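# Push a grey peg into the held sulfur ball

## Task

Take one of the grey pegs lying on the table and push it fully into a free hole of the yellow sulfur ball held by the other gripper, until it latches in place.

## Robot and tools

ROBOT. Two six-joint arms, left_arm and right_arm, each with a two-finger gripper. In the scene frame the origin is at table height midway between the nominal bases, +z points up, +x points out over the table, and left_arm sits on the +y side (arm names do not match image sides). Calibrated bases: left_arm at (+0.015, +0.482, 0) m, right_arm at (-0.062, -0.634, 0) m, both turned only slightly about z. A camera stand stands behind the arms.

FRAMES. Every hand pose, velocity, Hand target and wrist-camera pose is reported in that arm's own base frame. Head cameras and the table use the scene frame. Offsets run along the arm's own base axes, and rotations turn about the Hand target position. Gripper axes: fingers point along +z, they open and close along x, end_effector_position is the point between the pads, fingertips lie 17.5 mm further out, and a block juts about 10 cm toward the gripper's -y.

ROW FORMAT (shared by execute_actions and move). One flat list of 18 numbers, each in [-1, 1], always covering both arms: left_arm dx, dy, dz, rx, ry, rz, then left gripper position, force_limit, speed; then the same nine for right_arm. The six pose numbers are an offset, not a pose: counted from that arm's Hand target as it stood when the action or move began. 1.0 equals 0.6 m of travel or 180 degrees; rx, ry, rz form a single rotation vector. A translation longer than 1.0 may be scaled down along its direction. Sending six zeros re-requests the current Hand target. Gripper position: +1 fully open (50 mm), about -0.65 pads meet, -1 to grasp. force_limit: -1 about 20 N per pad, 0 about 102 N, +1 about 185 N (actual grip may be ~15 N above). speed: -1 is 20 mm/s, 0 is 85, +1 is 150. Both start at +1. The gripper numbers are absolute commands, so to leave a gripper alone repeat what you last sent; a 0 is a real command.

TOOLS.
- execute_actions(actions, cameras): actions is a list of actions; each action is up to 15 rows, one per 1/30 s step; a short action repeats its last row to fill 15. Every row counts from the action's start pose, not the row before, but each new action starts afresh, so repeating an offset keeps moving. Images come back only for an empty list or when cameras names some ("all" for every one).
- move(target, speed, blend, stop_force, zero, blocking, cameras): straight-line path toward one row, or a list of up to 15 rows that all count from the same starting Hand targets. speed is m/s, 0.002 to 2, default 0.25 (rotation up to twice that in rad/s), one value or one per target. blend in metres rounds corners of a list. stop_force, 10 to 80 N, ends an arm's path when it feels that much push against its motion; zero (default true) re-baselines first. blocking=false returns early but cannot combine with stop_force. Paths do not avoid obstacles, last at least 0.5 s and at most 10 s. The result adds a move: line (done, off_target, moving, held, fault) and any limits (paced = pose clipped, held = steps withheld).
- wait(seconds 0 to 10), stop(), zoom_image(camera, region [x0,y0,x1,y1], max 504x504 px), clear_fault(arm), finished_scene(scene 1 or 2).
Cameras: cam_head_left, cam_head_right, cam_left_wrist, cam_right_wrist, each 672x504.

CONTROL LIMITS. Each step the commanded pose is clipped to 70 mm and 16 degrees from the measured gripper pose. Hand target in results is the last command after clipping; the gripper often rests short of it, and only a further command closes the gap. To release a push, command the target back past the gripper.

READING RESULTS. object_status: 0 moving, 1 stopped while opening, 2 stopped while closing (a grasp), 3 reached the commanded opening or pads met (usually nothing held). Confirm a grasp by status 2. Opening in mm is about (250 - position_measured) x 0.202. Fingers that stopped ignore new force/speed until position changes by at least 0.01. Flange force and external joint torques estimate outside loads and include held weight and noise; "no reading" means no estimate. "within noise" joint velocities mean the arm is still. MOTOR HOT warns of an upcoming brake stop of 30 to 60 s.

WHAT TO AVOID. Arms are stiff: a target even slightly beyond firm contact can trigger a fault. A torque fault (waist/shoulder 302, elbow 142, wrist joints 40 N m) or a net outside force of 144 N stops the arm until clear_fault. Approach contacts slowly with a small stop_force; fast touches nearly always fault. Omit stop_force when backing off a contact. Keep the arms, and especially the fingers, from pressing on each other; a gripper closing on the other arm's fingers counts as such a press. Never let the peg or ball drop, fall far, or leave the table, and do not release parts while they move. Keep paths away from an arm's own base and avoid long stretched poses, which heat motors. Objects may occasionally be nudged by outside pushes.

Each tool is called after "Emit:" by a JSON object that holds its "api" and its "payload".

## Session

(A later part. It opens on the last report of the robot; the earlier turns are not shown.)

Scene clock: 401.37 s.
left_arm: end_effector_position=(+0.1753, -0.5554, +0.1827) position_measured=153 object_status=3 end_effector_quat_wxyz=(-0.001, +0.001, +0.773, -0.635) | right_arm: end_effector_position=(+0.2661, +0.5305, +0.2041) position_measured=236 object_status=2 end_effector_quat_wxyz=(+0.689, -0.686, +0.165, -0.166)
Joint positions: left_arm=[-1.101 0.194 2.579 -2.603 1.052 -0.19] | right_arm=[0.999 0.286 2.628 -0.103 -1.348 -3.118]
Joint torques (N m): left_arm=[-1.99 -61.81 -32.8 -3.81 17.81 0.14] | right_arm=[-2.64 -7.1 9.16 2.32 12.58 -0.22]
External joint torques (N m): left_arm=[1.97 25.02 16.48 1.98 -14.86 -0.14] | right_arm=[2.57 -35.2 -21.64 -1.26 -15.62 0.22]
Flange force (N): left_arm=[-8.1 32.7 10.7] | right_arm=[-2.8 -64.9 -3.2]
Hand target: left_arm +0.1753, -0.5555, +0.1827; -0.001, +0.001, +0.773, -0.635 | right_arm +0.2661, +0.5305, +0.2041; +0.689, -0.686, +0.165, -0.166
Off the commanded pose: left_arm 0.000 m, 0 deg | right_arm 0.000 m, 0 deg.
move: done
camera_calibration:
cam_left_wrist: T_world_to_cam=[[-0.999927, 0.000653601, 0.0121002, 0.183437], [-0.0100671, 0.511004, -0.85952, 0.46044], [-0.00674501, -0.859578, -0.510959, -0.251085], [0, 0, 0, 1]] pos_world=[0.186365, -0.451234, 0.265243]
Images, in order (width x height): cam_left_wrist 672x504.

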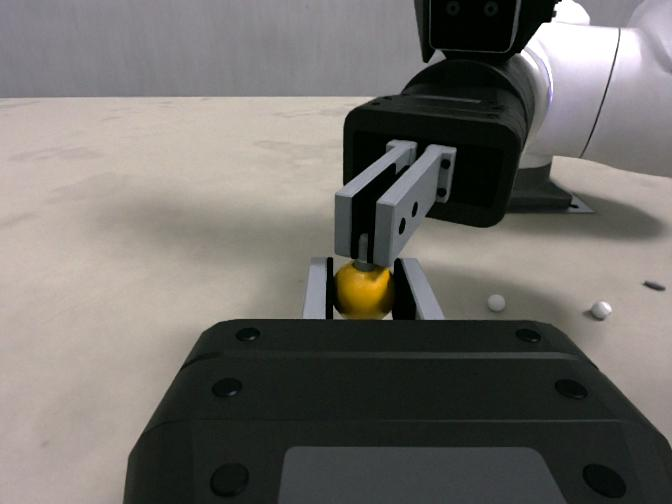

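Emit:
{"api": "move", "payload": {"target": [0,0,0,0,0,0,-0.192157,1,1,0,0,0.0032,0,0,0,-1,0,-0.9], "speed": 0.006}}

Emit:
{"api": "move", "payload": {"target": [0,0,0,0,0,0,-0.192157,1,1,0,0,0,0,0,0,-0.2,0.5,-0.9], "speed": 0.03}}

Emit:
{"api": "move", "payload": {"target": [[0,0,0,0,0,0,-0.192157,1,1,-0.06,-0.118,0.002,0,0,0,-0.2,0.5,-0.9],[0,0,0,0,0,0,-0.192157,1,1,-0.06,-0.118,-0.045,0,0,0,-0.2,0.5,-0.9]], "speed": 0.1, "blend": 0.005, "cameras": ["cam_left_wrist","cam_right_wrist"]}}

Emit:
{"api": "zoom_image", "payload": {"camera": "cam_right_wrist", "region": [325, 180, 385, 260]}}

Emit:
{"api": "zoom_image", "payload": {"camera": "cam_left_wrist", "region": [346, 230, 386, 280]}}

Scene clock: 404.37 s.
left_arm: end_effector_position=(+0.1753, -0.5555, +0.1828) position_measured=153 object_status=3 end_effector_quat_wxyz=(-0.001, +0.001, +0.773, -0.635) | right_arm: end_effector_position=(+0.2661, +0.5305, +0.2058) position_measured=236 object_status=2 end_effector_quat_wxyz=(+0.689, -0.686, +0.165, -0.166)
Joint positions: left_arm=[-1.101 0.194 2.579 -2.603 1.052 -0.19] | right_arm=[0.999 0.28 2.627 -0.103 -1.342 -3.117]
Joint torques (N m): left_arm=[0.78 -39.11 -16.28 -3.21 5.29 0.09] | right_arm=[0.44 -32.05 -7.33 1.25 -0.52 -0.08]
External joint torques (N m): left_arm=[-0.71 2.25 -0.04 1.38 -2.35 -0.09] | right_arm=[-0.31 -9.72 -5.28 -0.2 -2.51 0.08]
Flange force (N): left_arm=[-3.4 -2.3 2.5] | right_arm=[2.0 -24.0 -0.7]
Hand target: left_arm +0.1753, -0.5555, +0.1827; -0.001, +0.001, +0.773, -0.635 | right_arm +0.2661, +0.5305, +0.2060; +0.689, -0.686, +0.165, -0.166
Off the commanded pose: left_arm 0.000 m, 0 deg | right_arm 0.000 m, 0 deg.
move: done

Scene clock: 405.03 s.
left_arm: end_effector_position=(+0.1753, -0.5555, +0.1827) position_measured=153 object_status=3 end_effector_quat_wxyz=(-0.001, +0.001, +0.773, -0.635) | right_arm: end_effector_position=(+0.2661, +0.5305, +0.2060) position_measured=182 object_status=3 end_effector_quat_wxyz=(+0.689, -0.686, +0.165, -0.166)
Joint positions: left_arm=[-1.101 0.194 2.579 -2.603 1.052 -0.19] | right_arm=[0.999 0.28 2.627 -0.103 -1.342 -3.117]
Joint torques (N m): left_arm=[-1.75 -34.04 -14.3 -2.13 3.08 0.07] | right_arm=[0.34 -36.6 -13.63 1.33 -2.82 -0.14]
External joint torques (N m): left_arm=[1.81 -2.7 -1.94 0.3 -0.14 -0.07] | right_arm=[-0.48 -5.3 0.86 -0.23 -0.23 0.14]
Flange force (N): left_arm=[-6.3 -8.7 -4.3] | right_arm=[2.6 -16.0 -6.0]
Hand target: left_arm +0.1753, -0.5555, +0.1827; -0.001, +0.001, +0.773, -0.635 | right_arm +0.2661, +0.5305, +0.2060; +0.689, -0.686, +0.165, -0.166
Off the commanded pose: left_arm 0.000 m, 0 deg | right_arm 0.000 m, 0 deg.
move: done

Scene clock: 406.63 s.
left_arm: end_effector_position=(+0.1753, -0.5555, +0.1827) position_measured=153 object_status=3 end_effector_quat_wxyz=(-0.001, +0.001, +0.773, -0.635) | right_arm: end_effector_position=(+0.2301, +0.4597, +0.1790) position_measured=182 object_status=3 end_effector_quat_wxyz=(+0.689, -0.686, +0.165, -0.166)
Joint positions: left_arm=[-1.101 0.194 2.579 -2.603 1.052 -0.19] | right_arm=[0.962 0.342 2.776 -0.137 -1.552 -3.138]
Joint torques (N m): left_arm=[-1.47 -34.49 -14.44 -2.12 3.12 0.07] | right_arm=[0.06 -35.02 -4.77 0.33 -2.76 -0.08]
External joint torques (N m): left_arm=[1.43 -2.12 -1.84 0.29 -0.17 -0.07] | right_arm=[-0.1 -3.91 1.29 -0.21 -0.29 0.08]
Flange force (N): left_arm=[-5.4 -7.3 -3.1] | right_arm=[1.5 -16.1 -3.3]
Hand target: left_arm +0.1753, -0.5555, +0.1827; -0.001, +0.001, +0.773, -0.635 | right_arm +0.2301, +0.4597, +0.1790; +0.689, -0.686, +0.165, -0.166
Off the commanded pose: left_arm 0.000 m, 0 deg | right_arm 0.000 m, 0 deg.
move: done
camera_calibration:
cam_left_wrist: T_world_to_cam=[[-0.999927, 0.000654424, 0.0121001, 0.183437], [-0.0100671, 0.51093, -0.859563, 0.460418], [-0.0067448, -0.859622, -0.510886, -0.251125], [0, 0, 0, 1]] pos_world=[0.186365, -0.451234, 0.265243]
cam_right_wrist: T_world_to_cam=[[0.887254, -0.460959, 0.017275, 0.0152907], [-0.134302, -0.29397, -0.946332, 0.358073], [0.441298, 0.837317, -0.322733, -0.300842], [0, 0, 0, 1]] pos_world=[0.167284, 0.36421, 0.2415]
Images, in order (width x height): cam_left_wrist 672x504, cam_right_wrist 672x504.

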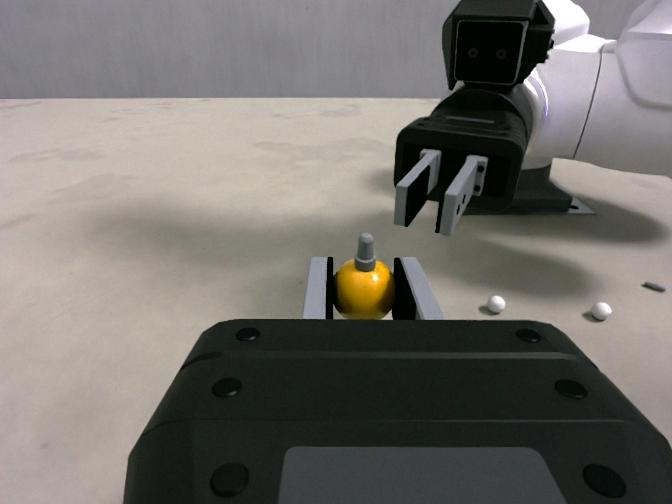

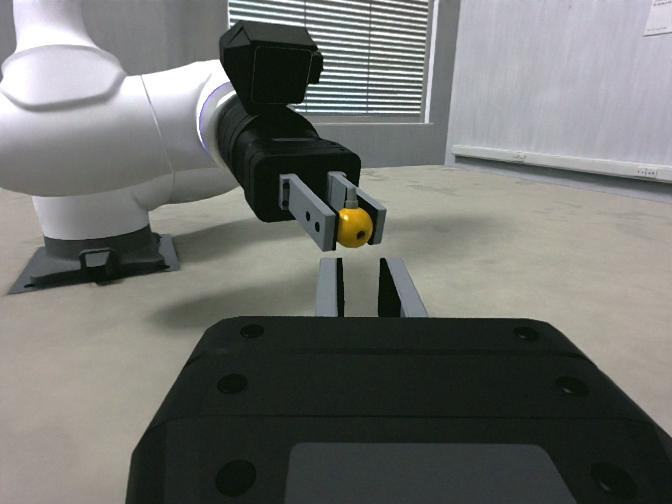

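Scaled by 6.300 from the camera's 672x504 image, which has a finer 960x720 frame.

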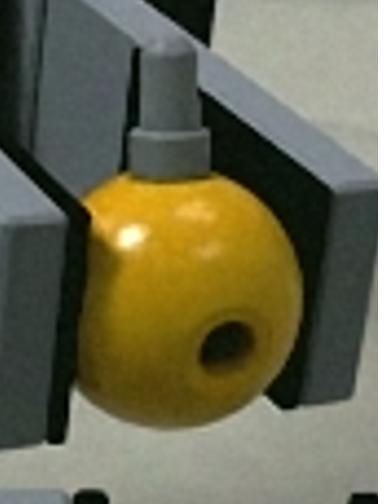

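Scaled by 10.080 from the camera's 672x504 image, which has a finer 960x720 frame.

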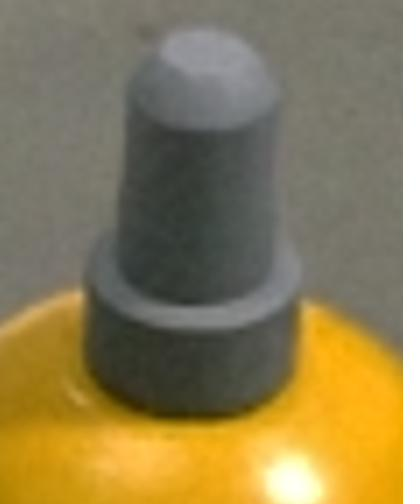

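Emit:
{"api": "zoom_image", "payload": {"camera": "cam_right_wrist", "region": [350, 222, 374, 246]}}

Emit:
{"api": "zoom_image", "payload": {"camera": "cam_right_wrist", "region": [340, 184, 370, 214]}}

Scaled by 21.000 from the camera's 672x504 image, which has a finer 960x720 frame.

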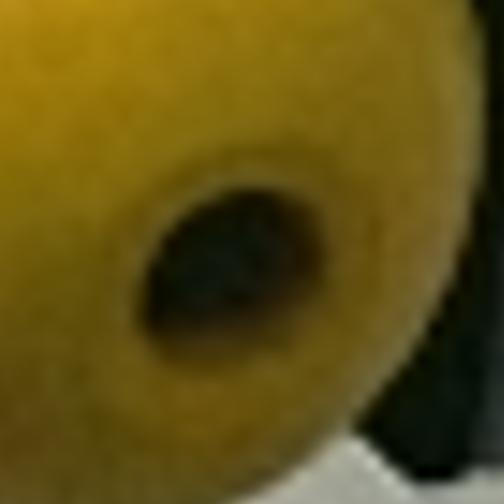

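Scaled by 16.800 from the camera's 672x504 image, which has a finer 960x720 frame.

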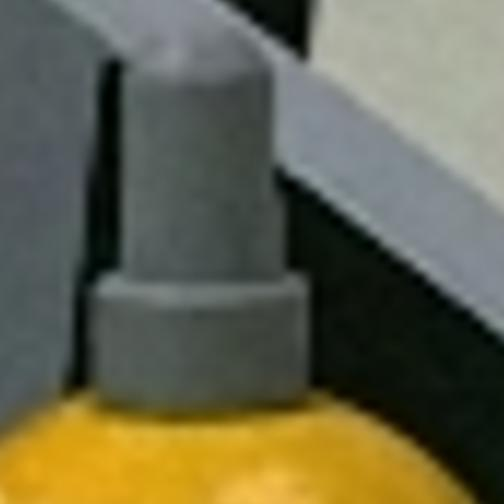

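Emit:
{"api": "move", "payload": {"target": [[0,0,0,0,0,0,-0.192157,1,1,0,0,0.0465,0,0,0,-0.2,0.5,-0.9],[0,0,0,0,0,0,-0.192157,1,1,0.06,0.118,0.0458,0,0,0,-0.2,0.5,-0.9]], "speed": 0.08}}

Emit:
{"api": "move", "payload": {"target": [0,0,0,0,0,0,-0.192157,1,1,0,0,0,0,0,0,-1,0,-0.9], "speed": 0.03}}

Emit:
{"api": "move", "payload": {"target": [[0,0,0,0,0,0,-0.192157,1,1,0,0,0.04,0,0,0,-1,0,-0.9],[0,0,0,0,0,0,-0.192157,1,1,-0.045,-0.0885,0.055,0,0,0,-1,0,-0.9]], "speed": 0.04, "cameras": ["cam_left_wrist"]}}

Emit:
{"api": "zoom_image", "payload": {"camera": "cam_left_wrist", "region": [400, 80, 450, 150]}}

Emit:
{"api": "zoom_image", "payload": {"camera": "cam_left_wrist", "region": [346, 245, 386, 285]}}

Scene clock: 415.87 s.
left_arm: end_effector_position=(+0.1753, -0.5555, +0.1827) position_measured=153 object_status=3 end_effector_quat_wxyz=(-0.001, +0.001, +0.773, -0.635) | right_arm: end_effector_position=(+0.2661, +0.5305, +0.2065) position_measured=182 object_status=3 end_effector_quat_wxyz=(+0.689, -0.686, +0.165, -0.166)
Joint positions: left_arm=[-1.101 0.194 2.579 -2.603 1.052 -0.19] | right_arm=[0.999 0.278 2.627 -0.103 -1.34 -3.117]
Joint torques (N m): left_arm=[-1.63 -34.33 -14.32 -2.13 3.1 0.14] | right_arm=[0.6 -36.42 -13.63 1.3 -3 -0.14]
External joint torques (N m): left_arm=[1.62 -2.26 -1.95 0.3 -0.15 -0.13] | right_arm=[-0.65 -5.25 0.9 -0.22 -0.04 0.14]
Flange force (N): left_arm=[-6.1 -7.8 -3.4] | right_arm=[3.1 -16.4 -5.9]
Hand target: left_arm +0.1753, -0.5555, +0.1827; -0.001, +0.001, +0.773, -0.635 | right_arm +0.2661, +0.5305, +0.2065; +0.689, -0.686, +0.165, -0.166
Off the commanded pose: left_arm 0.000 m, 0 deg | right_arm 0.000 m, 0 deg.
move: done

Scene clock: 416.50 s.
left_arm: end_effector_position=(+0.1753, -0.5555, +0.1827) position_measured=153 object_status=3 end_effector_quat_wxyz=(-0.001, +0.001, +0.773, -0.635) | right_arm: end_effector_position=(+0.2661, +0.5305, +0.2065) position_measured=236 object_status=2 end_effector_quat_wxyz=(+0.689, -0.686, +0.165, -0.166)
Joint positions: left_arm=[-1.101 0.194 2.579 -2.603 1.052 -0.19] | right_arm=[0.999 0.278 2.627 -0.103 -1.34 -3.117]
Joint torques (N m): left_arm=[-1.64 -34.19 -14.73 -2.04 3.29 0.13] | right_arm=[-0.31 -36.45 -13.64 1.38 -2.73 -0.11]
External joint torques (N m): left_arm=[1.59 -2.56 -1.52 0.22 -0.34 -0.13] | right_arm=[0.28 -5.54 0.81 -0.28 -0.32 0.11]
Flange force (N): left_arm=[-5.1 -8.7 -4.2] | right_arm=[0.2 -16.4 -6.0]
Hand target: left_arm +0.1753, -0.5555, +0.1827; -0.001, +0.001, +0.773, -0.635 | right_arm +0.2661, +0.5305, +0.2065; +0.689, -0.686, +0.165, -0.166
Off the commanded pose: left_arm 0.000 m, 0 deg | right_arm 0.000 m, 0 deg.
move: done

Scene clock: 419.13 s.
left_arm: end_effector_position=(+0.1753, -0.5555, +0.1827) position_measured=153 object_status=3 end_effector_quat_wxyz=(-0.001, +0.001, +0.773, -0.635) | right_arm: end_effector_position=(+0.2391, +0.4775, +0.2394) position_measured=236 object_status=2 end_effector_quat_wxyz=(+0.689, -0.686, +0.165, -0.166)
Joint positions: left_arm=[-1.101 0.194 2.579 -2.603 1.052 -0.19] | right_arm=[0.973 0.106 2.716 -0.132 -1.259 -3.1]
Joint torques (N m): left_arm=[-1.29 -34.05 -14.37 -2.13 3.11 0.1] | right_arm=[0.3 -23.51 -17.48 1.74 -2.86 -0.17]
External joint torques (N m): left_arm=[1.25 -2.59 -1.94 0.3 -0.16 -0.1] | right_arm=[-0.33 -3.74 1.33 -0.26 -0.18 0.17]
Flange force (N): left_arm=[-4.8 -8.7 -3.4] | right_arm=[2.9 -12.5 -7.3]
Hand target: left_arm +0.1753, -0.5555, +0.1827; -0.001, +0.001, +0.773, -0.635 | right_arm +0.2391, +0.4774, +0.2395; +0.689, -0.686, +0.165, -0.166
Off the commanded pose: left_arm 0.000 m, 0 deg | right_arm 0.000 m, 0 deg.
move: done
camera_calibration:
cam_left_wrist: T_world_to_cam=[[-0.999927, 0.000654347, 0.0121002, 0.183437], [-0.0100673, 0.51093, -0.859563, 0.460418], [-0.0067448, -0.859622, -0.510886, -0.251125], [0, 0, 0, 1]] pos_world=[0.186365, -0.451234, 0.265243]
Images, in order (width x height): cam_left_wrist 672x504.

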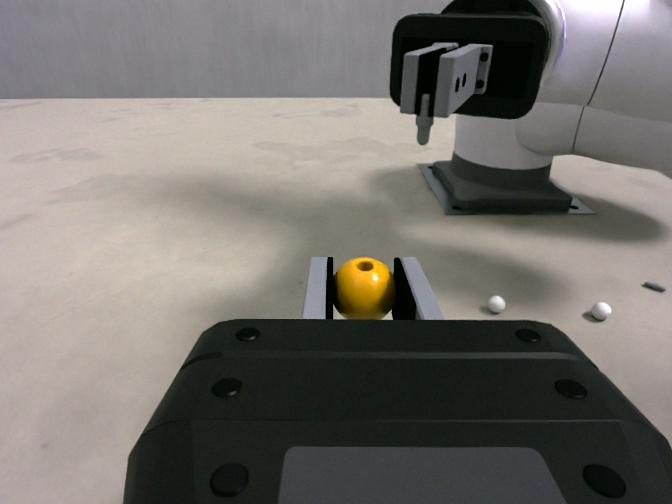

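Scaled by 7.200 from the camera's 672x504 image, which has a finer 960x720 frame.

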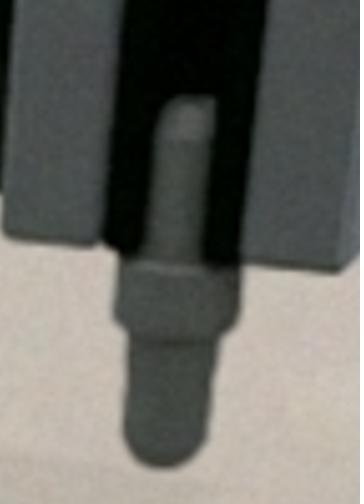

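Scaled by 12.600 from the camera's 672x504 image, which has a finer 960x720 frame.

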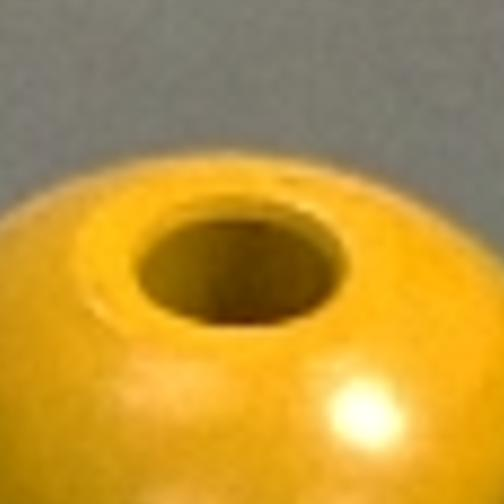

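Emit:
{"api": "move", "payload": {"target": [0,0,0,0,0,0,-0.192157,1,1,-0.065,-0.129,0.1,-0.4455,0.227,0,-1,0,-0.9], "speed": 0.35}}

Emit:
{"api": "move", "payload": {"target": [0,0,0,0,0,0,-0.192157,1,1,0.05,0.03,0.05,0,0,-0.425,-1,0,-0.9], "speed": 0.35}}

Emit:
{"api": "move", "payload": {"target": [0,0,0,0,0,0,-0.192157,1,1,0.05,0.03,-0.05,0,0,-0.425,-1,0,-0.9], "speed": 0.35, "cameras": ["cam_left_wrist","cam_right_wrist"]}}

Scene clock: 422.63 s.
left_arm: end_effector_position=(+0.1753, -0.5555, +0.1827) position_measured=153 object_status=3 end_effector_quat_wxyz=(-0.001, +0.001, +0.773, -0.635) | right_arm: end_effector_position=(+0.2001, +0.4000, +0.2995) position_measured=236 object_status=2 end_effector_quat_wxyz=(-0.002, +0.972, -0.234, +0.001)
Joint positions: left_arm=[-1.101 0.194 2.579 -2.603 1.052 -0.19] | right_arm=[1.03 -0.139 2.031 0 1.245 -3.211]
Joint torques (N m): left_arm=[-1.51 -34.14 -14.33 -2.13 3.12 0.06] | right_arm=[0.49 -21.9 -41.77 4.35 0.19 -0.11]
External joint torques (N m): left_arm=[1.55 -2.65 -1.79 0.32 -0.18 -0.06] | right_arm=[-0.56 -5.04 0.35 -0.23 -0.28 0.11]
Flange force (N): left_arm=[-5.5 -8.6 -4.1] | right_arm=[1.1 9.1 -1.9]
Hand target: left_arm +0.1753, -0.5555, +0.1827; -0.001, +0.001, +0.773, -0.635 | right_arm +0.2001, +0.4000, +0.2995; -0.002, +0.972, -0.234, +0.001
Off the commanded pose: left_arm 0.000 m, 0 deg | right_arm 0.000 m, 0 deg.
move: done

Scene clock: 425.10 s.
left_arm: end_effector_position=(+0.1753, -0.5555, +0.1827) position_measured=153 object_status=3 end_effector_quat_wxyz=(-0.001, +0.001, +0.773, -0.635) | right_arm: end_effector_position=(+0.2301, +0.4180, +0.3295) position_measured=236 object_status=2 end_effector_quat_wxyz=(+0.001, -0.619, +0.785, -0.002)
Joint positions: left_arm=[-1.101 0.194 2.579 -2.603 1.052 -0.19] | right_arm=[0.998 -0.102 1.943 -0.004 1.3 -1.907]
Joint torques (N m): left_arm=[-1.72 -34.46 -14.44 -2.14 3.11 0.13] | right_arm=[-0.25 -25.91 -42.04 4.27 0.23 -0.06]
External joint torques (N m): left_arm=[1.79 -2.19 -1.8 0.31 -0.17 -0.13] | right_arm=[0.19 -5.06 0.17 -0.18 -0.26 0.06]
Flange force (N): left_arm=[-6.5 -7.5 -3.8] | right_arm=[8.2 2.8 -1.6]
Hand target: left_arm +0.1753, -0.5555, +0.1827; -0.001, +0.001, +0.773, -0.635 | right_arm +0.2301, +0.4180, +0.3295; +0.001, -0.619, +0.785, -0.002
Off the commanded pose: left_arm 0.000 m, 0 deg | right_arm 0.000 m, 0 deg.
move: done

Scene clock: 427.57 s.
left_arm: end_effector_position=(+0.1753, -0.5555, +0.1827) position_measured=153 object_status=3 end_effector_quat_wxyz=(-0.001, +0.001, +0.773, -0.635) | right_arm: end_effector_position=(+0.2601, +0.4360, +0.2995) position_measured=236 object_status=2 end_effector_quat_wxyz=(+0.000, +0.000, +1.000, -0.002)
Joint positions: left_arm=[-1.101 0.194 2.579 -2.603 1.052 -0.19] | right_arm=[0.966 -0.033 1.936 -0.002 1.243 -0.604]
Joint torques (N m): left_arm=[-2.26 -34.23 -14.4 -2.15 3.04 0.09] | right_arm=[0.32 -32.23 -41.5 4.24 0.39 -0.43]
External joint torques (N m): left_arm=[2.33 -2.46 -1.83 0.32 -0.1 -0.09] | right_arm=[-0.24 -5.35 0.43 -0.18 -0.32 0.43]
Flange force (N): left_arm=[-7.8 -7.8 -4.9] | right_arm=[5.1 -7.9 -1.8]
Hand target: left_arm +0.1753, -0.5555, +0.1827; -0.001, +0.001, +0.773, -0.635 | right_arm +0.2601, +0.4360, +0.2995; +0.000, +0.000, +1.000, -0.002
Off the commanded pose: left_arm 0.000 m, 0 deg | right_arm 0.000 m, 0 deg.
move: done
camera_calibration:
cam_right_wrist: T_world_to_cam=[[-0.999819, -0.0172737, 0.00794339, 0.275811], [-0.013783, 0.946303, 0.322988, -0.483092], [-0.0130961, 0.32282, -0.94637, 0.273885], [0, 0, 0, 1]] pos_world=[0.27269, 0.3735, 0.413039]
Images, in order (width x height): cam_left_wrist 672x504, cam_right_wrist 672x504.

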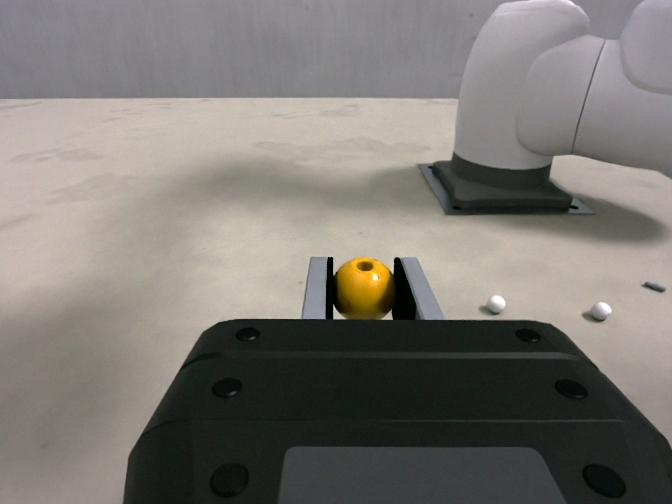

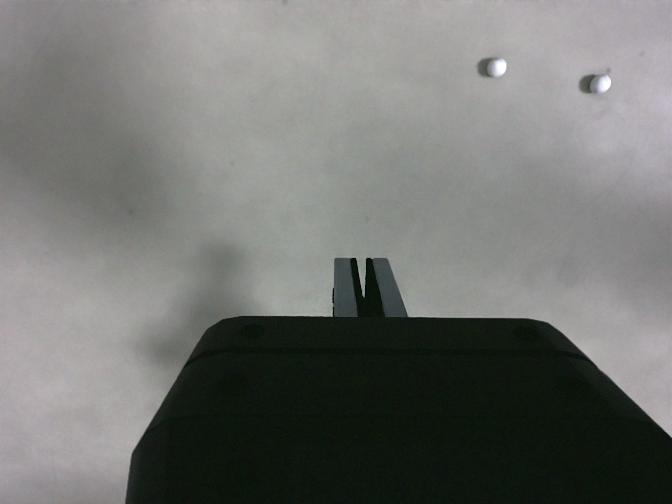

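Emit:
{"api": "move", "payload": {"target": [[0,0,0,0,0,0,-0.192157,1,1,0.0212,0.04,-0.17,0.0525,0,-0.0064,-1,0,-0.9],[0,0,0,0,0,0,-0.192157,1,1,0.0212,0.0942,-0.1848,0.0525,0,-0.0064,-1,0,-0.9]], "speed": 0.1, "blend": 0.01, "cameras": ["all"]}}

Emit:
{"api": "zoom_image", "payload": {"camera": "cam_left_wrist", "region": [300, 150, 440, 320]}}

Emit:
{"api": "zoom_image", "payload": {"camera": "cam_head_left", "region": [270, 466, 310, 496]}}

Emit:
{"api": "zoom_image", "payload": {"camera": "cam_head_right", "region": [255, 464, 295, 494]}}

Emit:
{"api": "zoom_image", "payload": {"camera": "cam_right_wrist", "region": [300, 220, 440, 330]}}

Scene clock: 430.70 s.
left_arm: end_effector_position=(+0.1753, -0.5555, +0.1827) position_measured=153 object_status=3 end_effector_quat_wxyz=(-0.001, +0.001, +0.773, -0.635) | right_arm: end_effector_position=(+0.2728, +0.4925, +0.1886) position_measured=236 object_status=2 end_effector_quat_wxyz=(+0.000, +0.010, +0.997, +0.080)
Joint positions: left_arm=[-1.101 0.194 2.579 -2.603 1.052 -0.19] | right_arm=[0.956 0.076 2.052 0.119 0.885 -0.663]
Joint torques (N m): left_arm=[-1.73 -34 -14.39 -2.15 3.09 0.1] | right_arm=[-0.65 -42.05 -38.25 4.05 -0.09 0.04]
External joint torques (N m): left_arm=[1.8 -2.71 -1.86 0.32 -0.14 -0.1] | right_arm=[0.5 -3.78 0.58 -0.19 -0.24 -0.04]
Flange force (N): left_arm=[-6.2 -8.7 -4.4] | right_arm=[4.3 -4.9 -3.4]
Hand target: left_arm +0.1753, -0.5555, +0.1827; -0.001, +0.001, +0.773, -0.635 | right_arm +0.2728, +0.4925, +0.1886; +0.000, +0.010, +0.997, +0.080
Off the commanded pose: left_arm 0.000 m, 0 deg | right_arm 0.000 m, 0 deg.
move: done
camera_calibration:
cam_right_wrist: T_world_to_cam=[[-0.999976, 0.00169072, 0.00665984, 0.281295], [0.00464519, 0.880549, 0.473932, -0.501736], [-0.00506303, 0.473952, -0.880536, 0.0618416], [0, 0, 0, 1]] pos_world=[0.283932, 0.412018, 0.290369]

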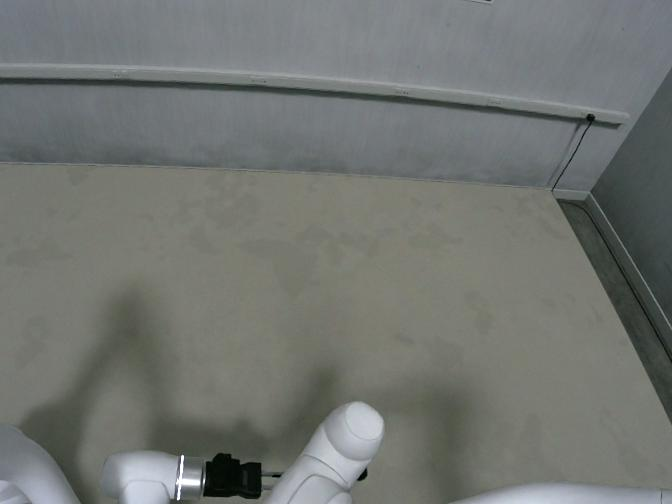

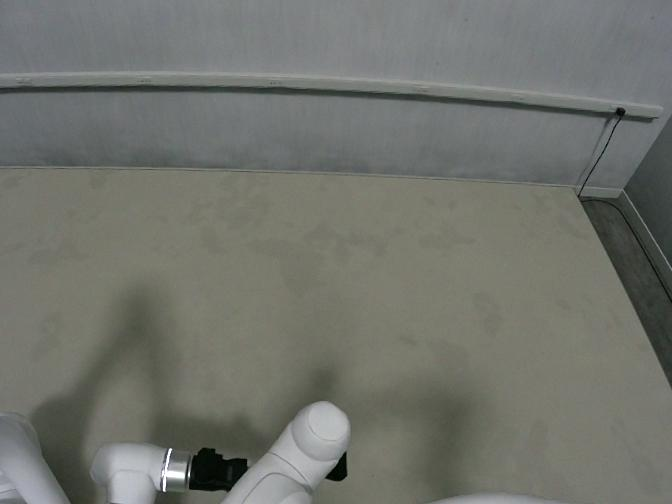

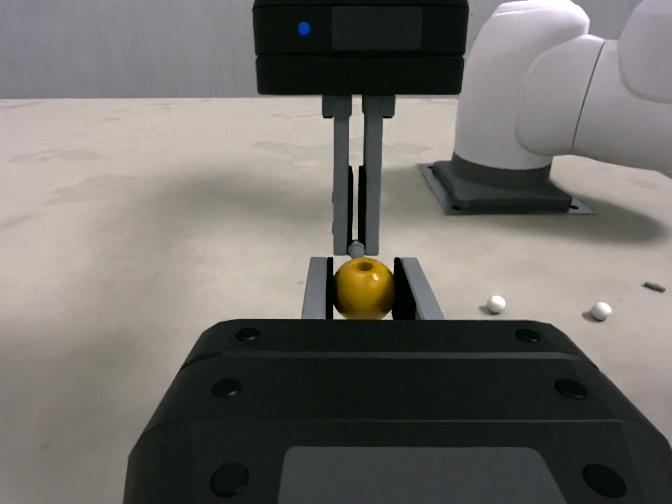

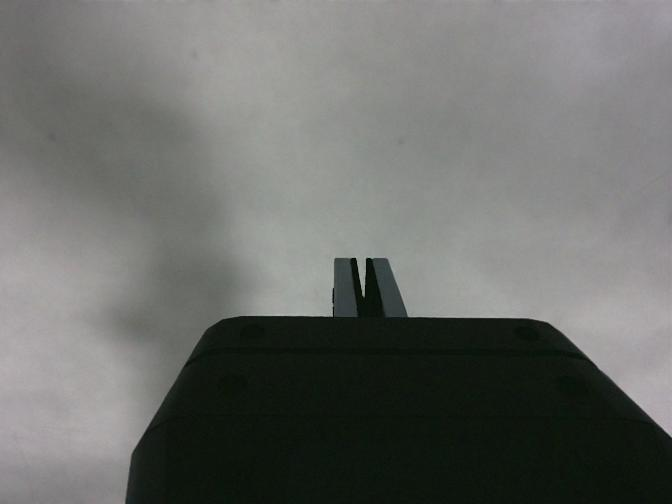

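Scaled by 2.965 from the camera's 672x504 image, which has a finer 960x720 frame.

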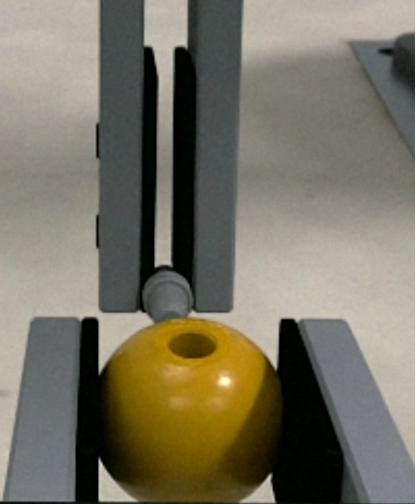

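Scaled by 12.600 from the camera's 672x504 image, which has a finer 960x720 frame.

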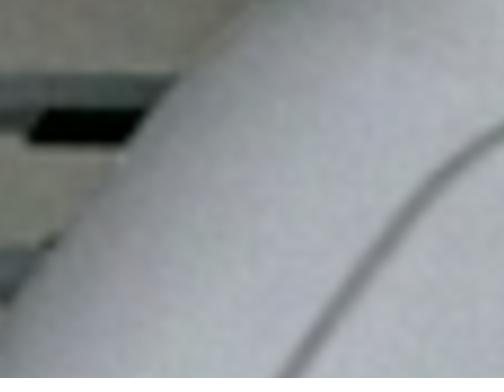

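Scaled by 12.600 from the camera's 672x504 image, which has a finer 960x720 frame.

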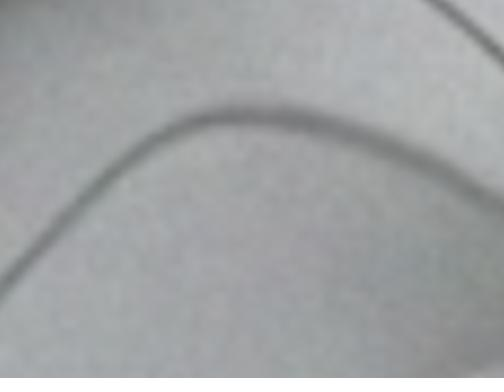

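Scaled by 3.600 from the camera's 672x504 image, which has a finer 960x720 frame.

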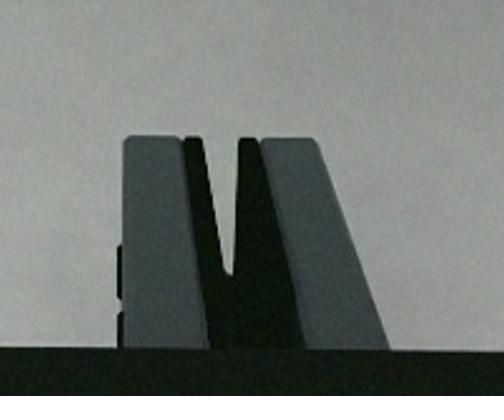

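Emit:
{"api": "move", "payload": {"target": [0,0,0,0,0,0,-0.192157,1,1,-0.0027,0.0181,0.003,0,0,0,-1,0,-0.9], "speed": 0.03, "cameras": ["cam_left_wrist"]}}

Emit:
{"api": "zoom_image", "payload": {"camera": "cam_left_wrist", "region": [320, 220, 410, 320]}}

Scene clock: 432.70 s.
left_arm: end_effector_position=(+0.1753, -0.5555, +0.1827) position_measured=153 object_status=3 end_effector_quat_wxyz=(-0.001, +0.001, +0.773, -0.635) | right_arm: end_effector_position=(+0.2712, +0.5033, +0.1904) position_measured=236 object_status=2 end_effector_quat_wxyz=(+0.000, +0.010, +0.997, +0.080)
Joint positions: left_arm=[-1.101 0.194 2.579 -2.603 1.052 -0.19] | right_arm=[0.97 0.087 2.035 0.116 0.889 -0.647]
Joint torques (N m): left_arm=[-1.98 -34.22 -14.53 -2.13 3.07 0.05] | right_arm=[-2.09 -42.35 -38.06 4.08 -0.04 -0.45]
External joint torques (N m): left_arm=[2.04 -2.55 -1.8 0.3 -0.12 -0.04] | right_arm=[2 -4.8 0.41 -0.22 -0.29 0.45]
Flange force (N): left_arm=[-6.8 -8.0 -4.6] | right_arm=[8.1 -3.8 -4.4]
Hand target: left_arm +0.1753, -0.5555, +0.1827; -0.001, +0.001, +0.773, -0.635 | right_arm +0.2712, +0.5034, +0.1904; +0.000, +0.010, +0.997, +0.080
Off the commanded pose: left_arm 0.000 m, 0 deg | right_arm 0.000 m, 0 deg.
move: done
Images, in order (width x height): cam_left_wrist 672x504.

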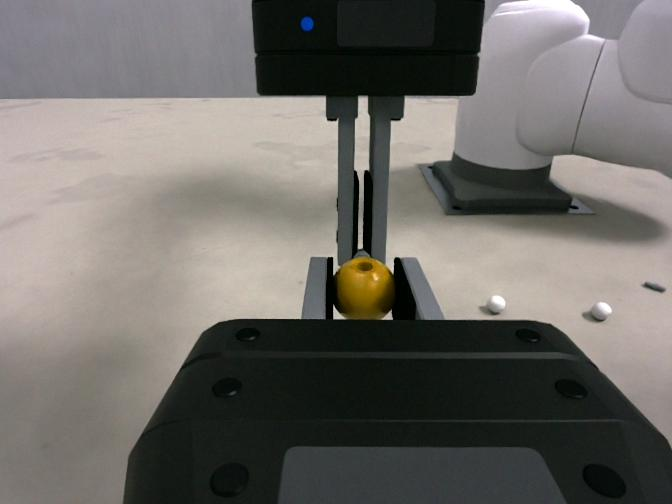

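Scaled by 5.040 from the camera's 672x504 image, which has a finer 960x720 frame.

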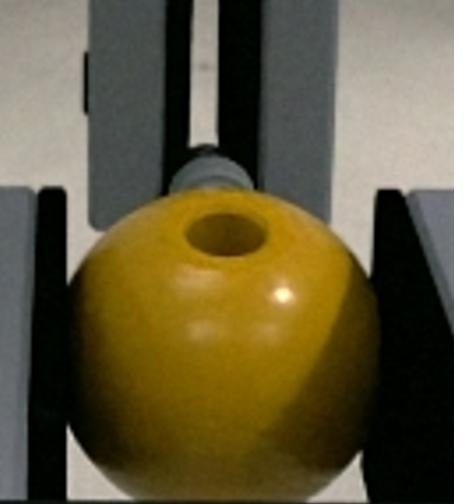

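Emit:
{"api": "move", "payload": {"target": [0,0,0,0,0,0,-0.192157,1,1,0.0002,0.0099,0.0016,0,0,0,-1,0,-0.9], "speed": 0.004, "stop_force": 10}}

Emit:
{"api": "move", "payload": {"target": [0,0,0,0,0,0,-0.192157,1,1,0.0001,0.0066,0.0011,0,0,0,-1,0,-0.9], "speed": 0.004, "stop_force": 12, "zero": false, "cameras": ["cam_left_wrist"]}}

Emit:
{"api": "zoom_image", "payload": {"camera": "cam_left_wrist", "region": [320, 220, 410, 320]}}

Scene clock: 434.97 s.
left_arm: end_effector_position=(+0.1753, -0.5555, +0.1827) position_measured=153 object_status=3 end_effector_quat_wxyz=(-0.001, +0.001, +0.773, -0.635) | right_arm: end_effector_position=(+0.2712, +0.5066, +0.1908) position_measured=236 object_status=2 end_effector_quat_wxyz=(+0.000, +0.010, +0.997, +0.080)
Joint positions: left_arm=[-1.101 0.194 2.579 -2.603 1.052 -0.19] | right_arm=[0.974 0.091 2.03 0.115 0.89 -0.643]
Joint torques (N m): left_arm=[-3.34 -32.36 -20.18 -2.53 3.07 0.11] | right_arm=[4.27 -43.69 -45.01 6.13 -3.18 -0.13]
External joint torques (N m): left_arm=[3.42 -4.45 3.82 0.68 -0.11 -0.11] | right_arm=[-4.35 -3.49 7.24 -2.26 2.84 0.13]
Flange force (N): left_arm=[-5.5 -8.7 -17.4] | right_arm=[2.0 -18.7 -4.8]
Hand target: left_arm +0.1753, -0.5555, +0.1827; -0.001, +0.001, +0.773, -0.635 | right_arm +0.2712, +0.5066, +0.1908; +0.000, +0.010, +0.997, +0.080 (not the last commanded pose)
Off the commanded pose: left_arm 0.000 m, 0 deg | right_arm 0.003 m, 0 deg.
move: contact (right_arm)

Scene clock: 435.50 s.
left_arm: end_effector_position=(+0.1753, -0.5555, +0.1827) position_measured=153 object_status=3 end_effector_quat_wxyz=(-0.001, +0.001, +0.773, -0.635) | right_arm: end_effector_position=(+0.2712, +0.5066, +0.1908) position_measured=236 object_status=2 end_effector_quat_wxyz=(+0.000, +0.010, +0.997, +0.080)
Joint positions: left_arm=[-1.101 0.194 2.579 -2.603 1.052 -0.19] | right_arm=[0.974 0.091 2.03 0.115 0.89 -0.643]
Joint torques (N m): left_arm=[-3.47 -31.8 -19.94 -2.48 3.04 0.06] | right_arm=[4.21 -43.41 -45.24 6.12 -3.23 -0.17]
External joint torques (N m): left_arm=[3.5 -4.91 3.63 0.64 -0.09 -0.06] | right_arm=[-3.96 -4.16 7.44 -2.24 2.89 0.17]
Flange force (N): left_arm=[-5.4 -9.9 -17.9] | right_arm=[3.3 -19.4 -5.5]
Hand target: left_arm +0.1753, -0.5555, +0.1827; -0.001, +0.001, +0.773, -0.635 | right_arm +0.2712, +0.5066, +0.1908; +0.000, +0.010, +0.997, +0.080 (not the last commanded pose)
Off the commanded pose: left_arm 0.000 m, 0 deg | right_arm 0.004 m, 0 deg.
move: contact (right_arm)
Images, in order (width x height): cam_left_wrist 672x504.

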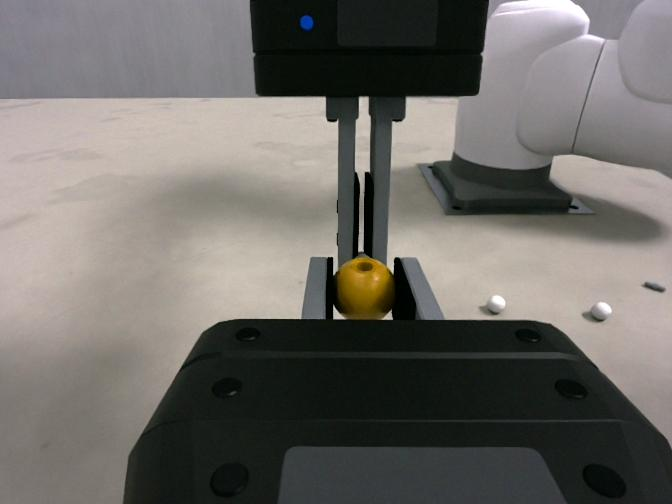

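Scaled by 5.040 from the camera's 672x504 image, which has a finer 960x720 frame.

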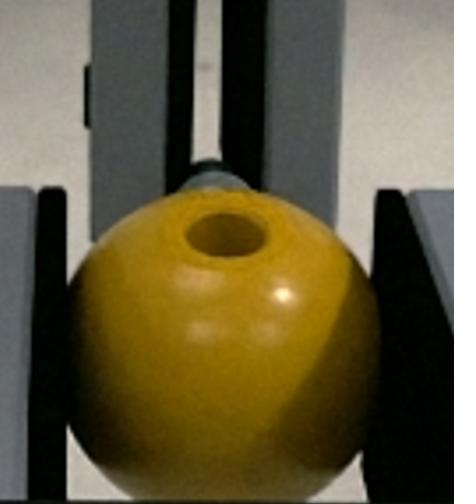

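Emit:
{"api": "move", "payload": {"target": [0,0,0,0,0,0,-0.192157,1,1,0,-0.002,-0.002,0,0,0,-1,0,-0.9], "speed": 0.01}}

Emit:
{"api": "move", "payload": {"target": [0,0,0,0,0,0,-0.192157,1,1,0.0001,0.0066,0.0011,0,0,0,-1,0,-0.9], "speed": 0.004, "stop_force": 10}}

Scene clock: 436.90 s.
left_arm: end_effector_position=(+0.1753, -0.5555, +0.1827) position_measured=153 object_status=3 end_effector_quat_wxyz=(-0.001, +0.001, +0.773, -0.635) | right_arm: end_effector_position=(+0.2712, +0.5054, +0.1896) position_measured=236 object_status=2 end_effector_quat_wxyz=(+0.000, +0.010, +0.997, +0.080)
Joint positions: left_arm=[-1.101 0.194 2.579 -2.603 1.052 -0.19] | right_arm=[0.973 0.091 2.033 0.115 0.888 -0.645]
Joint torques (N m): left_arm=[-1.79 -33.94 -14.43 -2.16 3.12 0.14] | right_arm=[0.32 -42.48 -38.17 4.07 -0.08 -0.2]
External joint torques (N m): left_arm=[1.82 -2.8 -1.83 0.33 -0.17 -0.14] | right_arm=[-0.44 -4.88 0.43 -0.21 -0.26 0.2]
Flange force (N): left_arm=[-6.3 -9.1 -4.7] | right_arm=[3.8 -6.7 -4.9]
Hand target: left_arm +0.1753, -0.5555, +0.1827; -0.001, +0.001, +0.773, -0.635 | right_arm +0.2712, +0.5054, +0.1896; +0.000, +0.010, +0.997, +0.080
Off the commanded pose: left_arm 0.000 m, 0 deg | right_arm 0.000 m, 0 deg.
move: done

Scene clock: 437.93 s.
left_arm: end_effector_position=(+0.1753, -0.5555, +0.1827) position_measured=153 object_status=3 end_effector_quat_wxyz=(-0.001, +0.001, +0.773, -0.635) | right_arm: end_effector_position=(+0.2712, +0.5069, +0.1898) position_measured=236 object_status=2 end_effector_quat_wxyz=(+0.000, +0.010, +0.997, +0.080)
Joint positions: left_arm=[-1.101 0.194 2.579 -2.603 1.052 -0.19] | right_arm=[0.974 0.093 2.03 0.115 0.889 -0.643]
Joint torques (N m): left_arm=[-2.9 -32.79 -19.94 -2.58 3.02 0.08] | right_arm=[4.45 -43.29 -44.51 6.12 -2.84 -0.14]
External joint torques (N m): left_arm=[2.81 -3.86 3.76 0.77 -0.09 -0.07] | right_arm=[-4.4 -4.41 6.66 -2.24 2.5 0.14]
Flange force (N): left_arm=[-4.4 -7.3 -15.8] | right_arm=[2.2 -19.0 -5.7]
Hand target: left_arm +0.1753, -0.5555, +0.1827; -0.001, +0.001, +0.773, -0.635 | right_arm +0.2712, +0.5069, +0.1898; +0.000, +0.010, +0.997, +0.080 (not the last commanded pose)
Off the commanded pose: left_arm 0.000 m, 0 deg | right_arm 0.002 m, 0 deg.
move: contact (right_arm)

Emit:
{"api": "move", "payload": {"target": [0,0,0,0,0,0,-0.192157,1,1,-0.0009,-0.002,-0.0008,0,0,0,-1,0,-0.9], "speed": 0.01}}

Emit:
{"api": "move", "payload": {"target": [0,0,0,0,0,0,-0.192157,1,1,0.0001,0.0066,0.0011,0,0,0,-1,0,-0.9], "speed": 0.004, "stop_force": 10, "cameras": ["cam_left_wrist"]}}

Emit:
{"api": "zoom_image", "payload": {"camera": "cam_left_wrist", "region": [320, 220, 410, 320]}}

Scene clock: 442.00 s.
left_arm: end_effector_position=(+0.1753, -0.5555, +0.1827) position_measured=153 object_status=3 end_effector_quat_wxyz=(-0.001, +0.001, +0.773, -0.635) | right_arm: end_effector_position=(+0.2707, +0.5058, +0.1894) position_measured=236 object_status=2 end_effector_quat_wxyz=(-0.001, +0.010, +0.997, +0.080)
Joint positions: left_arm=[-1.101 0.194 2.579 -2.603 1.052 -0.19] | right_arm=[0.974 0.091 2.033 0.115 0.888 -0.643]
Joint torques (N m): left_arm=[-1.64 -34.11 -14.47 -2.13 3.09 0.1] | right_arm=[0.55 -42.09 -38.1 4.05 -0.03 -0.17]
External joint torques (N m): left_arm=[1.65 -2.56 -1.87 0.29 -0.15 -0.1] | right_arm=[-0.65 -5.01 0.5 -0.19 -0.3 0.17]
Flange force (N): left_arm=[-5.8 -8.4 -4.0] | right_arm=[3.6 -7.2 -4.9]
Hand target: left_arm +0.1753, -0.5555, +0.1827; -0.001, +0.001, +0.773, -0.635 | right_arm +0.2707, +0.5057, +0.1893; +0.000, +0.010, +0.997, +0.080
Off the commanded pose: left_arm 0.000 m, 0 deg | right_arm 0.000 m, 0 deg.
move: done

Scene clock: 442.97 s.
left_arm: end_effector_position=(+0.1753, -0.5555, +0.1827) position_measured=153 object_status=3 end_effector_quat_wxyz=(-0.001, +0.001, +0.773, -0.635) | right_arm: end_effector_position=(+0.2707, +0.5070, +0.1895) position_measured=236 object_status=2 end_effector_quat_wxyz=(-0.001, +0.010, +0.997, +0.080)
Joint positions: left_arm=[-1.101 0.194 2.579 -2.603 1.052 -0.19] | right_arm=[0.975 0.093 2.031 0.114 0.888 -0.642]
Joint torques (N m): left_arm=[-2.93 -32.43 -21.43 -2.86 2.97 0.13] | right_arm=[5.28 -43.63 -45.75 6.65 -3.41 -0.21]
External joint torques (N m): left_arm=[2.96 -4.18 5.19 1.03 -0.03 -0.13] | right_arm=[-5.15 -4.14 8.1 -2.79 3.09 0.21]
Flange force (N): left_arm=[-4.2 -7.2 -18.8] | right_arm=[2.1 -21.4 -5.6]
Hand target: left_arm +0.1753, -0.5555, +0.1827; -0.001, +0.001, +0.773, -0.635 | right_arm +0.2707, +0.5070, +0.1895; -0.001, +0.010, +0.997, +0.080 (not the last commanded pose)
Off the commanded pose: left_arm 0.000 m, 0 deg | right_arm 0.003 m, 0 deg.
move: contact (right_arm)
camera_calibration:
cam_left_wrist: T_world_to_cam=[[-0.999927, 0.000654424, 0.0121001, 0.183437], [-0.0100671, 0.51093, -0.859563, 0.460418], [-0.0067448, -0.859622, -0.510886, -0.251125], [0, 0, 0, 1]] pos_world=[0.186365, -0.451234, 0.265243]
Images, in order (width x height): cam_left_wrist 672x504.

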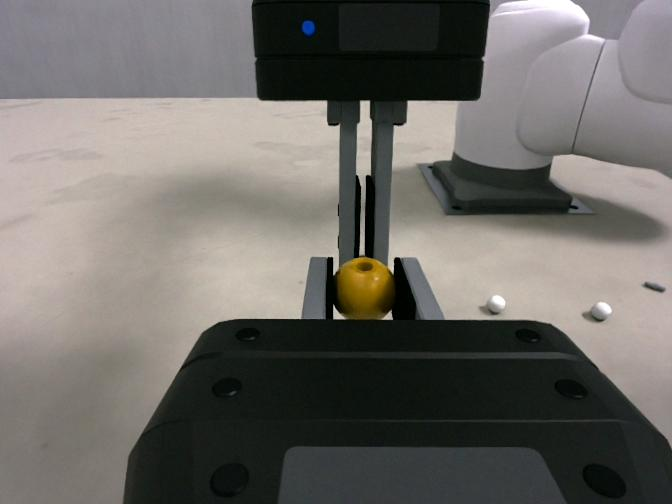

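Scaled by 5.040 from the camera's 672x504 image, which has a finer 960x720 frame.

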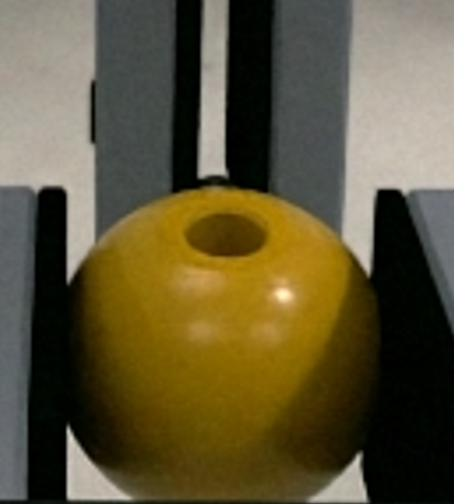

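Emit:
{"api": "move", "payload": {"target": [0,0,0,0,0,0,-0.192157,1,1,0.0001,-0.002,0.0036,0,0,0,-1,0,-0.9], "speed": 0.01}}

Emit:
{"api": "move", "payload": {"target": [0,0,0,0,0,0,-0.192157,1,1,0.0001,0.0066,0.0011,0,0,0,-1,0,-0.9], "speed": 0.004, "stop_force": 10, "cameras": ["cam_left_wrist"]}}

Emit:
{"api": "zoom_image", "payload": {"camera": "cam_left_wrist", "region": [320, 220, 410, 320]}}

Scene clock: 444.50 s.
left_arm: end_effector_position=(+0.1753, -0.5555, +0.1827) position_measured=153 object_status=3 end_effector_quat_wxyz=(-0.001, +0.001, +0.773, -0.635) | right_arm: end_effector_position=(+0.2708, +0.5059, +0.1917) position_measured=236 object_status=2 end_effector_quat_wxyz=(-0.001, +0.010, +0.997, +0.080)
Joint positions: left_arm=[-1.101 0.194 2.579 -2.603 1.052 -0.19] | right_arm=[0.974 0.089 2.03 0.115 0.893 -0.643]
Joint torques (N m): left_arm=[-1.37 -34.13 -14.42 -2.08 3.11 0.09] | right_arm=[0.5 -42.28 -37.92 4.09 -0.1 -0.18]
External joint torques (N m): left_arm=[1.34 -2.46 -1.82 0.26 -0.17 -0.08] | right_arm=[-0.79 -5.11 0.08 -0.22 -0.23 0.18]
Flange force (N): left_arm=[-4.9 -8.2 -3.4] | right_arm=[3.1 -6.8 -5.5]
Hand target: left_arm +0.1753, -0.5555, +0.1827; -0.001, +0.001, +0.773, -0.635 | right_arm +0.2708, +0.5058, +0.1917; -0.001, +0.010, +0.997, +0.080
Off the commanded pose: left_arm 0.000 m, 0 deg | right_arm 0.000 m, 0 deg.
move: done

Scene clock: 445.27 s.
left_arm: end_effector_position=(+0.1753, -0.5555, +0.1827) position_measured=153 object_status=3 end_effector_quat_wxyz=(-0.001, +0.001, +0.773, -0.635) | right_arm: end_effector_position=(+0.2708, +0.5063, +0.1918) position_measured=236 object_status=2 end_effector_quat_wxyz=(+0.000, +0.010, +0.997, +0.080)
Joint positions: left_arm=[-1.101 0.194 2.579 -2.603 1.052 -0.19] | right_arm=[0.974 0.09 2.029 0.114 0.893 -0.642]
Joint torques (N m): left_arm=[-3.33 -32.9 -19.74 -2.41 3.23 0.12] | right_arm=[3.82 -42.76 -44.31 5.81 -2.88 -0.15]
External joint torques (N m): left_arm=[3.35 -3.78 3.58 0.59 -0.29 -0.11] | right_arm=[-4.05 -4.09 6.58 -1.94 2.54 0.15]
Flange force (N): left_arm=[-5.6 -7.7 -15.9] | right_arm=[2.4 -18.2 -5.3]
Hand target: left_arm +0.1753, -0.5555, +0.1827; -0.001, +0.001, +0.773, -0.635 | right_arm +0.2708, +0.5063, +0.1918; +0.000, +0.010, +0.997, +0.080 (not the last commanded pose)
Off the commanded pose: left_arm 0.000 m, 0 deg | right_arm 0.004 m, 0 deg.
move: contact (right_arm)
camera_calibration:
cam_left_wrist: T_world_to_cam=[[-0.999927, 0.000654424, 0.0121001, 0.183437], [-0.0100671, 0.51093, -0.859563, 0.460418], [-0.0067448, -0.859622, -0.510886, -0.251125], [0, 0, 0, 1]] pos_world=[0.186365, -0.451234, 0.265243]
Images, in order (width x height): cam_left_wrist 672x504.

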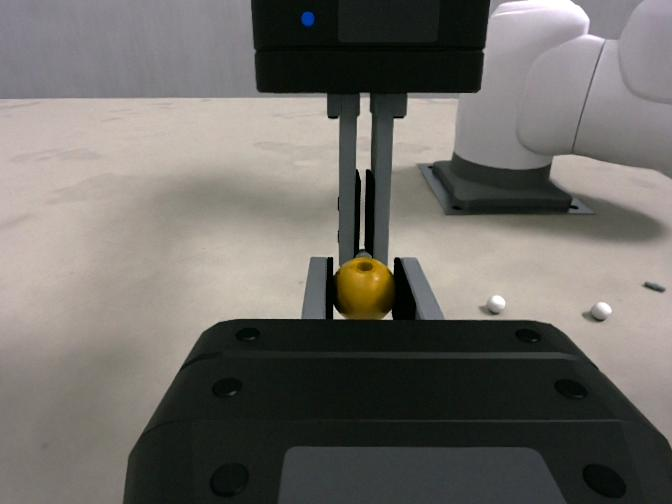

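Scaled by 5.040 from the camera's 672x504 image, which has a finer 960x720 frame.

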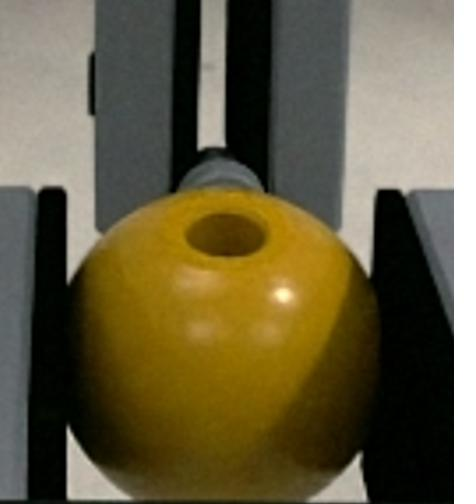

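Emit:
{"api": "move", "payload": {"target": [0,0,0,0,0,0,-0.192157,1,1,-0.0008,-0.0015,-0.0003,0,0,0.006,-1,0,-0.9], "speed": 0.01}}

Emit:
{"api": "move", "payload": {"target": [0,0,0,0,0,0,-0.192157,1,1,0.0001,0.0066,0.0011,0,0,0,-1,0,-0.9], "speed": 0.004, "stop_force": 10}}

Emit:
{"api": "move", "payload": {"target": [0,0,0,0,0,0,-0.192157,1,1,-0.0004,-0.0015,0.001,0,0,0,-1,0,-0.9], "speed": 0.01}}

Emit:
{"api": "move", "payload": {"target": [0,0,0,0,0,0,-0.192157,1,1,0.0001,0.0066,0.0011,0,0,0,-1,0,-0.9], "speed": 0.004, "stop_force": 10}}

Scene clock: 448.00 s.
left_arm: end_effector_position=(+0.1753, -0.5555, +0.1827) position_measured=153 object_status=3 end_effector_quat_wxyz=(-0.001, +0.001, +0.773, -0.635) | right_arm: end_effector_position=(+0.2703, +0.5054, +0.1916) position_measured=236 object_status=2 end_effector_quat_wxyz=(-0.001, +0.001, +0.997, +0.080)
Joint positions: left_arm=[-1.101 0.194 2.579 -2.603 1.052 -0.19] | right_arm=[0.973 0.089 2.03 0.117 0.895 -0.664]
Joint torques (N m): left_arm=[-1.6 -34.31 -14.55 -2.13 3.07 0.08] | right_arm=[-0.35 -42.29 -37.92 4.08 -0.01 -0.14]
External joint torques (N m): left_arm=[1.55 -2.31 -1.66 0.31 -0.13 -0.08] | right_arm=[0.34 -4.75 0.27 -0.21 -0.31 0.14]
Flange force (N): left_arm=[-5.6 -7.5 -3.8] | right_arm=[4.9 -5.5 -4.6]
Hand target: left_arm +0.1753, -0.5555, +0.1827; -0.001, +0.001, +0.773, -0.635 | right_arm +0.2703, +0.5054, +0.1916; -0.001, +0.001, +0.997, +0.080
Off the commanded pose: left_arm 0.000 m, 0 deg | right_arm 0.000 m, 0 deg.
move: done

Scene clock: 448.87 s.
left_arm: end_effector_position=(+0.1753, -0.5555, +0.1827) position_measured=153 object_status=3 end_effector_quat_wxyz=(-0.001, +0.001, +0.773, -0.635) | right_arm: end_effector_position=(+0.2703, +0.5064, +0.1917) position_measured=236 object_status=2 end_effector_quat_wxyz=(-0.001, +0.001, +0.997, +0.079)
Joint positions: left_arm=[-1.101 0.194 2.579 -2.603 1.052 -0.19] | right_arm=[0.974 0.091 2.029 0.117 0.895 -0.663]
Joint torques (N m): left_arm=[-3.06 -32.84 -20.99 -2.69 3.33 0.08] | right_arm=[5.03 -42.76 -44.83 6.31 -3.09 -0.14]
External joint torques (N m): left_arm=[3.14 -3.91 4.68 0.85 -0.38 -0.08] | right_arm=[-5.05 -4.54 7.06 -2.43 2.76 0.14]
Flange force (N): left_arm=[-4.6 -7.6 -17.6] | right_arm=[2.0 -20.3 -6.1]
Hand target: left_arm +0.1753, -0.5555, +0.1827; -0.001, +0.001, +0.773, -0.635 | right_arm +0.2703, +0.5064, +0.1918; -0.001, +0.001, +0.997, +0.080 (not the last commanded pose)
Off the commanded pose: left_arm 0.000 m, 0 deg | right_arm 0.003 m, 0 deg.
move: contact (right_arm)

Scene clock: 449.57 s.
left_arm: end_effector_position=(+0.1753, -0.5555, +0.1827) position_measured=153 object_status=3 end_effector_quat_wxyz=(-0.001, +0.001, +0.773, -0.635) | right_arm: end_effector_position=(+0.2701, +0.5055, +0.1924) position_measured=236 object_status=2 end_effector_quat_wxyz=(-0.001, +0.001, +0.997, +0.080)
Joint positions: left_arm=[-1.101 0.194 2.579 -2.603 1.052 -0.19] | right_arm=[0.973 0.089 2.029 0.117 0.896 -0.664]
Joint torques (N m): left_arm=[-1.9 -33.72 -14.33 -2.1 3.12 0.12] | right_arm=[-0.07 -41.94 -38.13 4.08 -0.11 -0.13]
External joint torques (N m): left_arm=[1.86 -2.77 -1.98 0.27 -0.18 -0.12] | right_arm=[0.18 -5.07 0.42 -0.21 -0.21 0.13]
Flange force (N): left_arm=[-6.4 -9.1 -4.4] | right_arm=[4.9 -6.3 -5.0]
Hand target: left_arm +0.1753, -0.5555, +0.1827; -0.001, +0.001, +0.773, -0.635 | right_arm +0.2701, +0.5055, +0.1924; -0.001, +0.001, +0.997, +0.080
Off the commanded pose: left_arm 0.000 m, 0 deg | right_arm 0.000 m, 0 deg.
move: done

Scene clock: 450.43 s.
left_arm: end_effector_position=(+0.1753, -0.5555, +0.1827) position_measured=153 object_status=3 end_effector_quat_wxyz=(-0.001, +0.001, +0.773, -0.635) | right_arm: end_effector_position=(+0.2701, +0.5063, +0.1924) position_measured=236 object_status=2 end_effector_quat_wxyz=(-0.001, +0.000, +0.997, +0.079)
Joint positions: left_arm=[-1.101 0.194 2.579 -2.603 1.052 -0.19] | right_arm=[0.974 0.09 2.028 0.117 0.897 -0.663]
Joint torques (N m): left_arm=[-4.54 -32.6 -22.55 -2.56 3.54 0.08] | right_arm=[5.92 -42.32 -46.75 6.8 -4.18 -0.18]
External joint torques (N m): left_arm=[4.54 -4.03 6.35 0.73 -0.6 -0.08] | right_arm=[-5.95 -4.78 8.96 -2.92 3.86 0.18]
Flange force (N): left_arm=[-6.5 -6.8 -21.8] | right_arm=[2.3 -24.1 -7.1]
Hand target: left_arm +0.1753, -0.5555, +0.1827; -0.001, +0.001, +0.773, -0.635 | right_arm +0.2701, +0.5064, +0.1925; -0.001, +0.000, +0.997, +0.079 (not the last commanded pose)
Off the commanded pose: left_arm 0.000 m, 0 deg | right_arm 0.003 m, 0 deg.
move: contact (right_arm)


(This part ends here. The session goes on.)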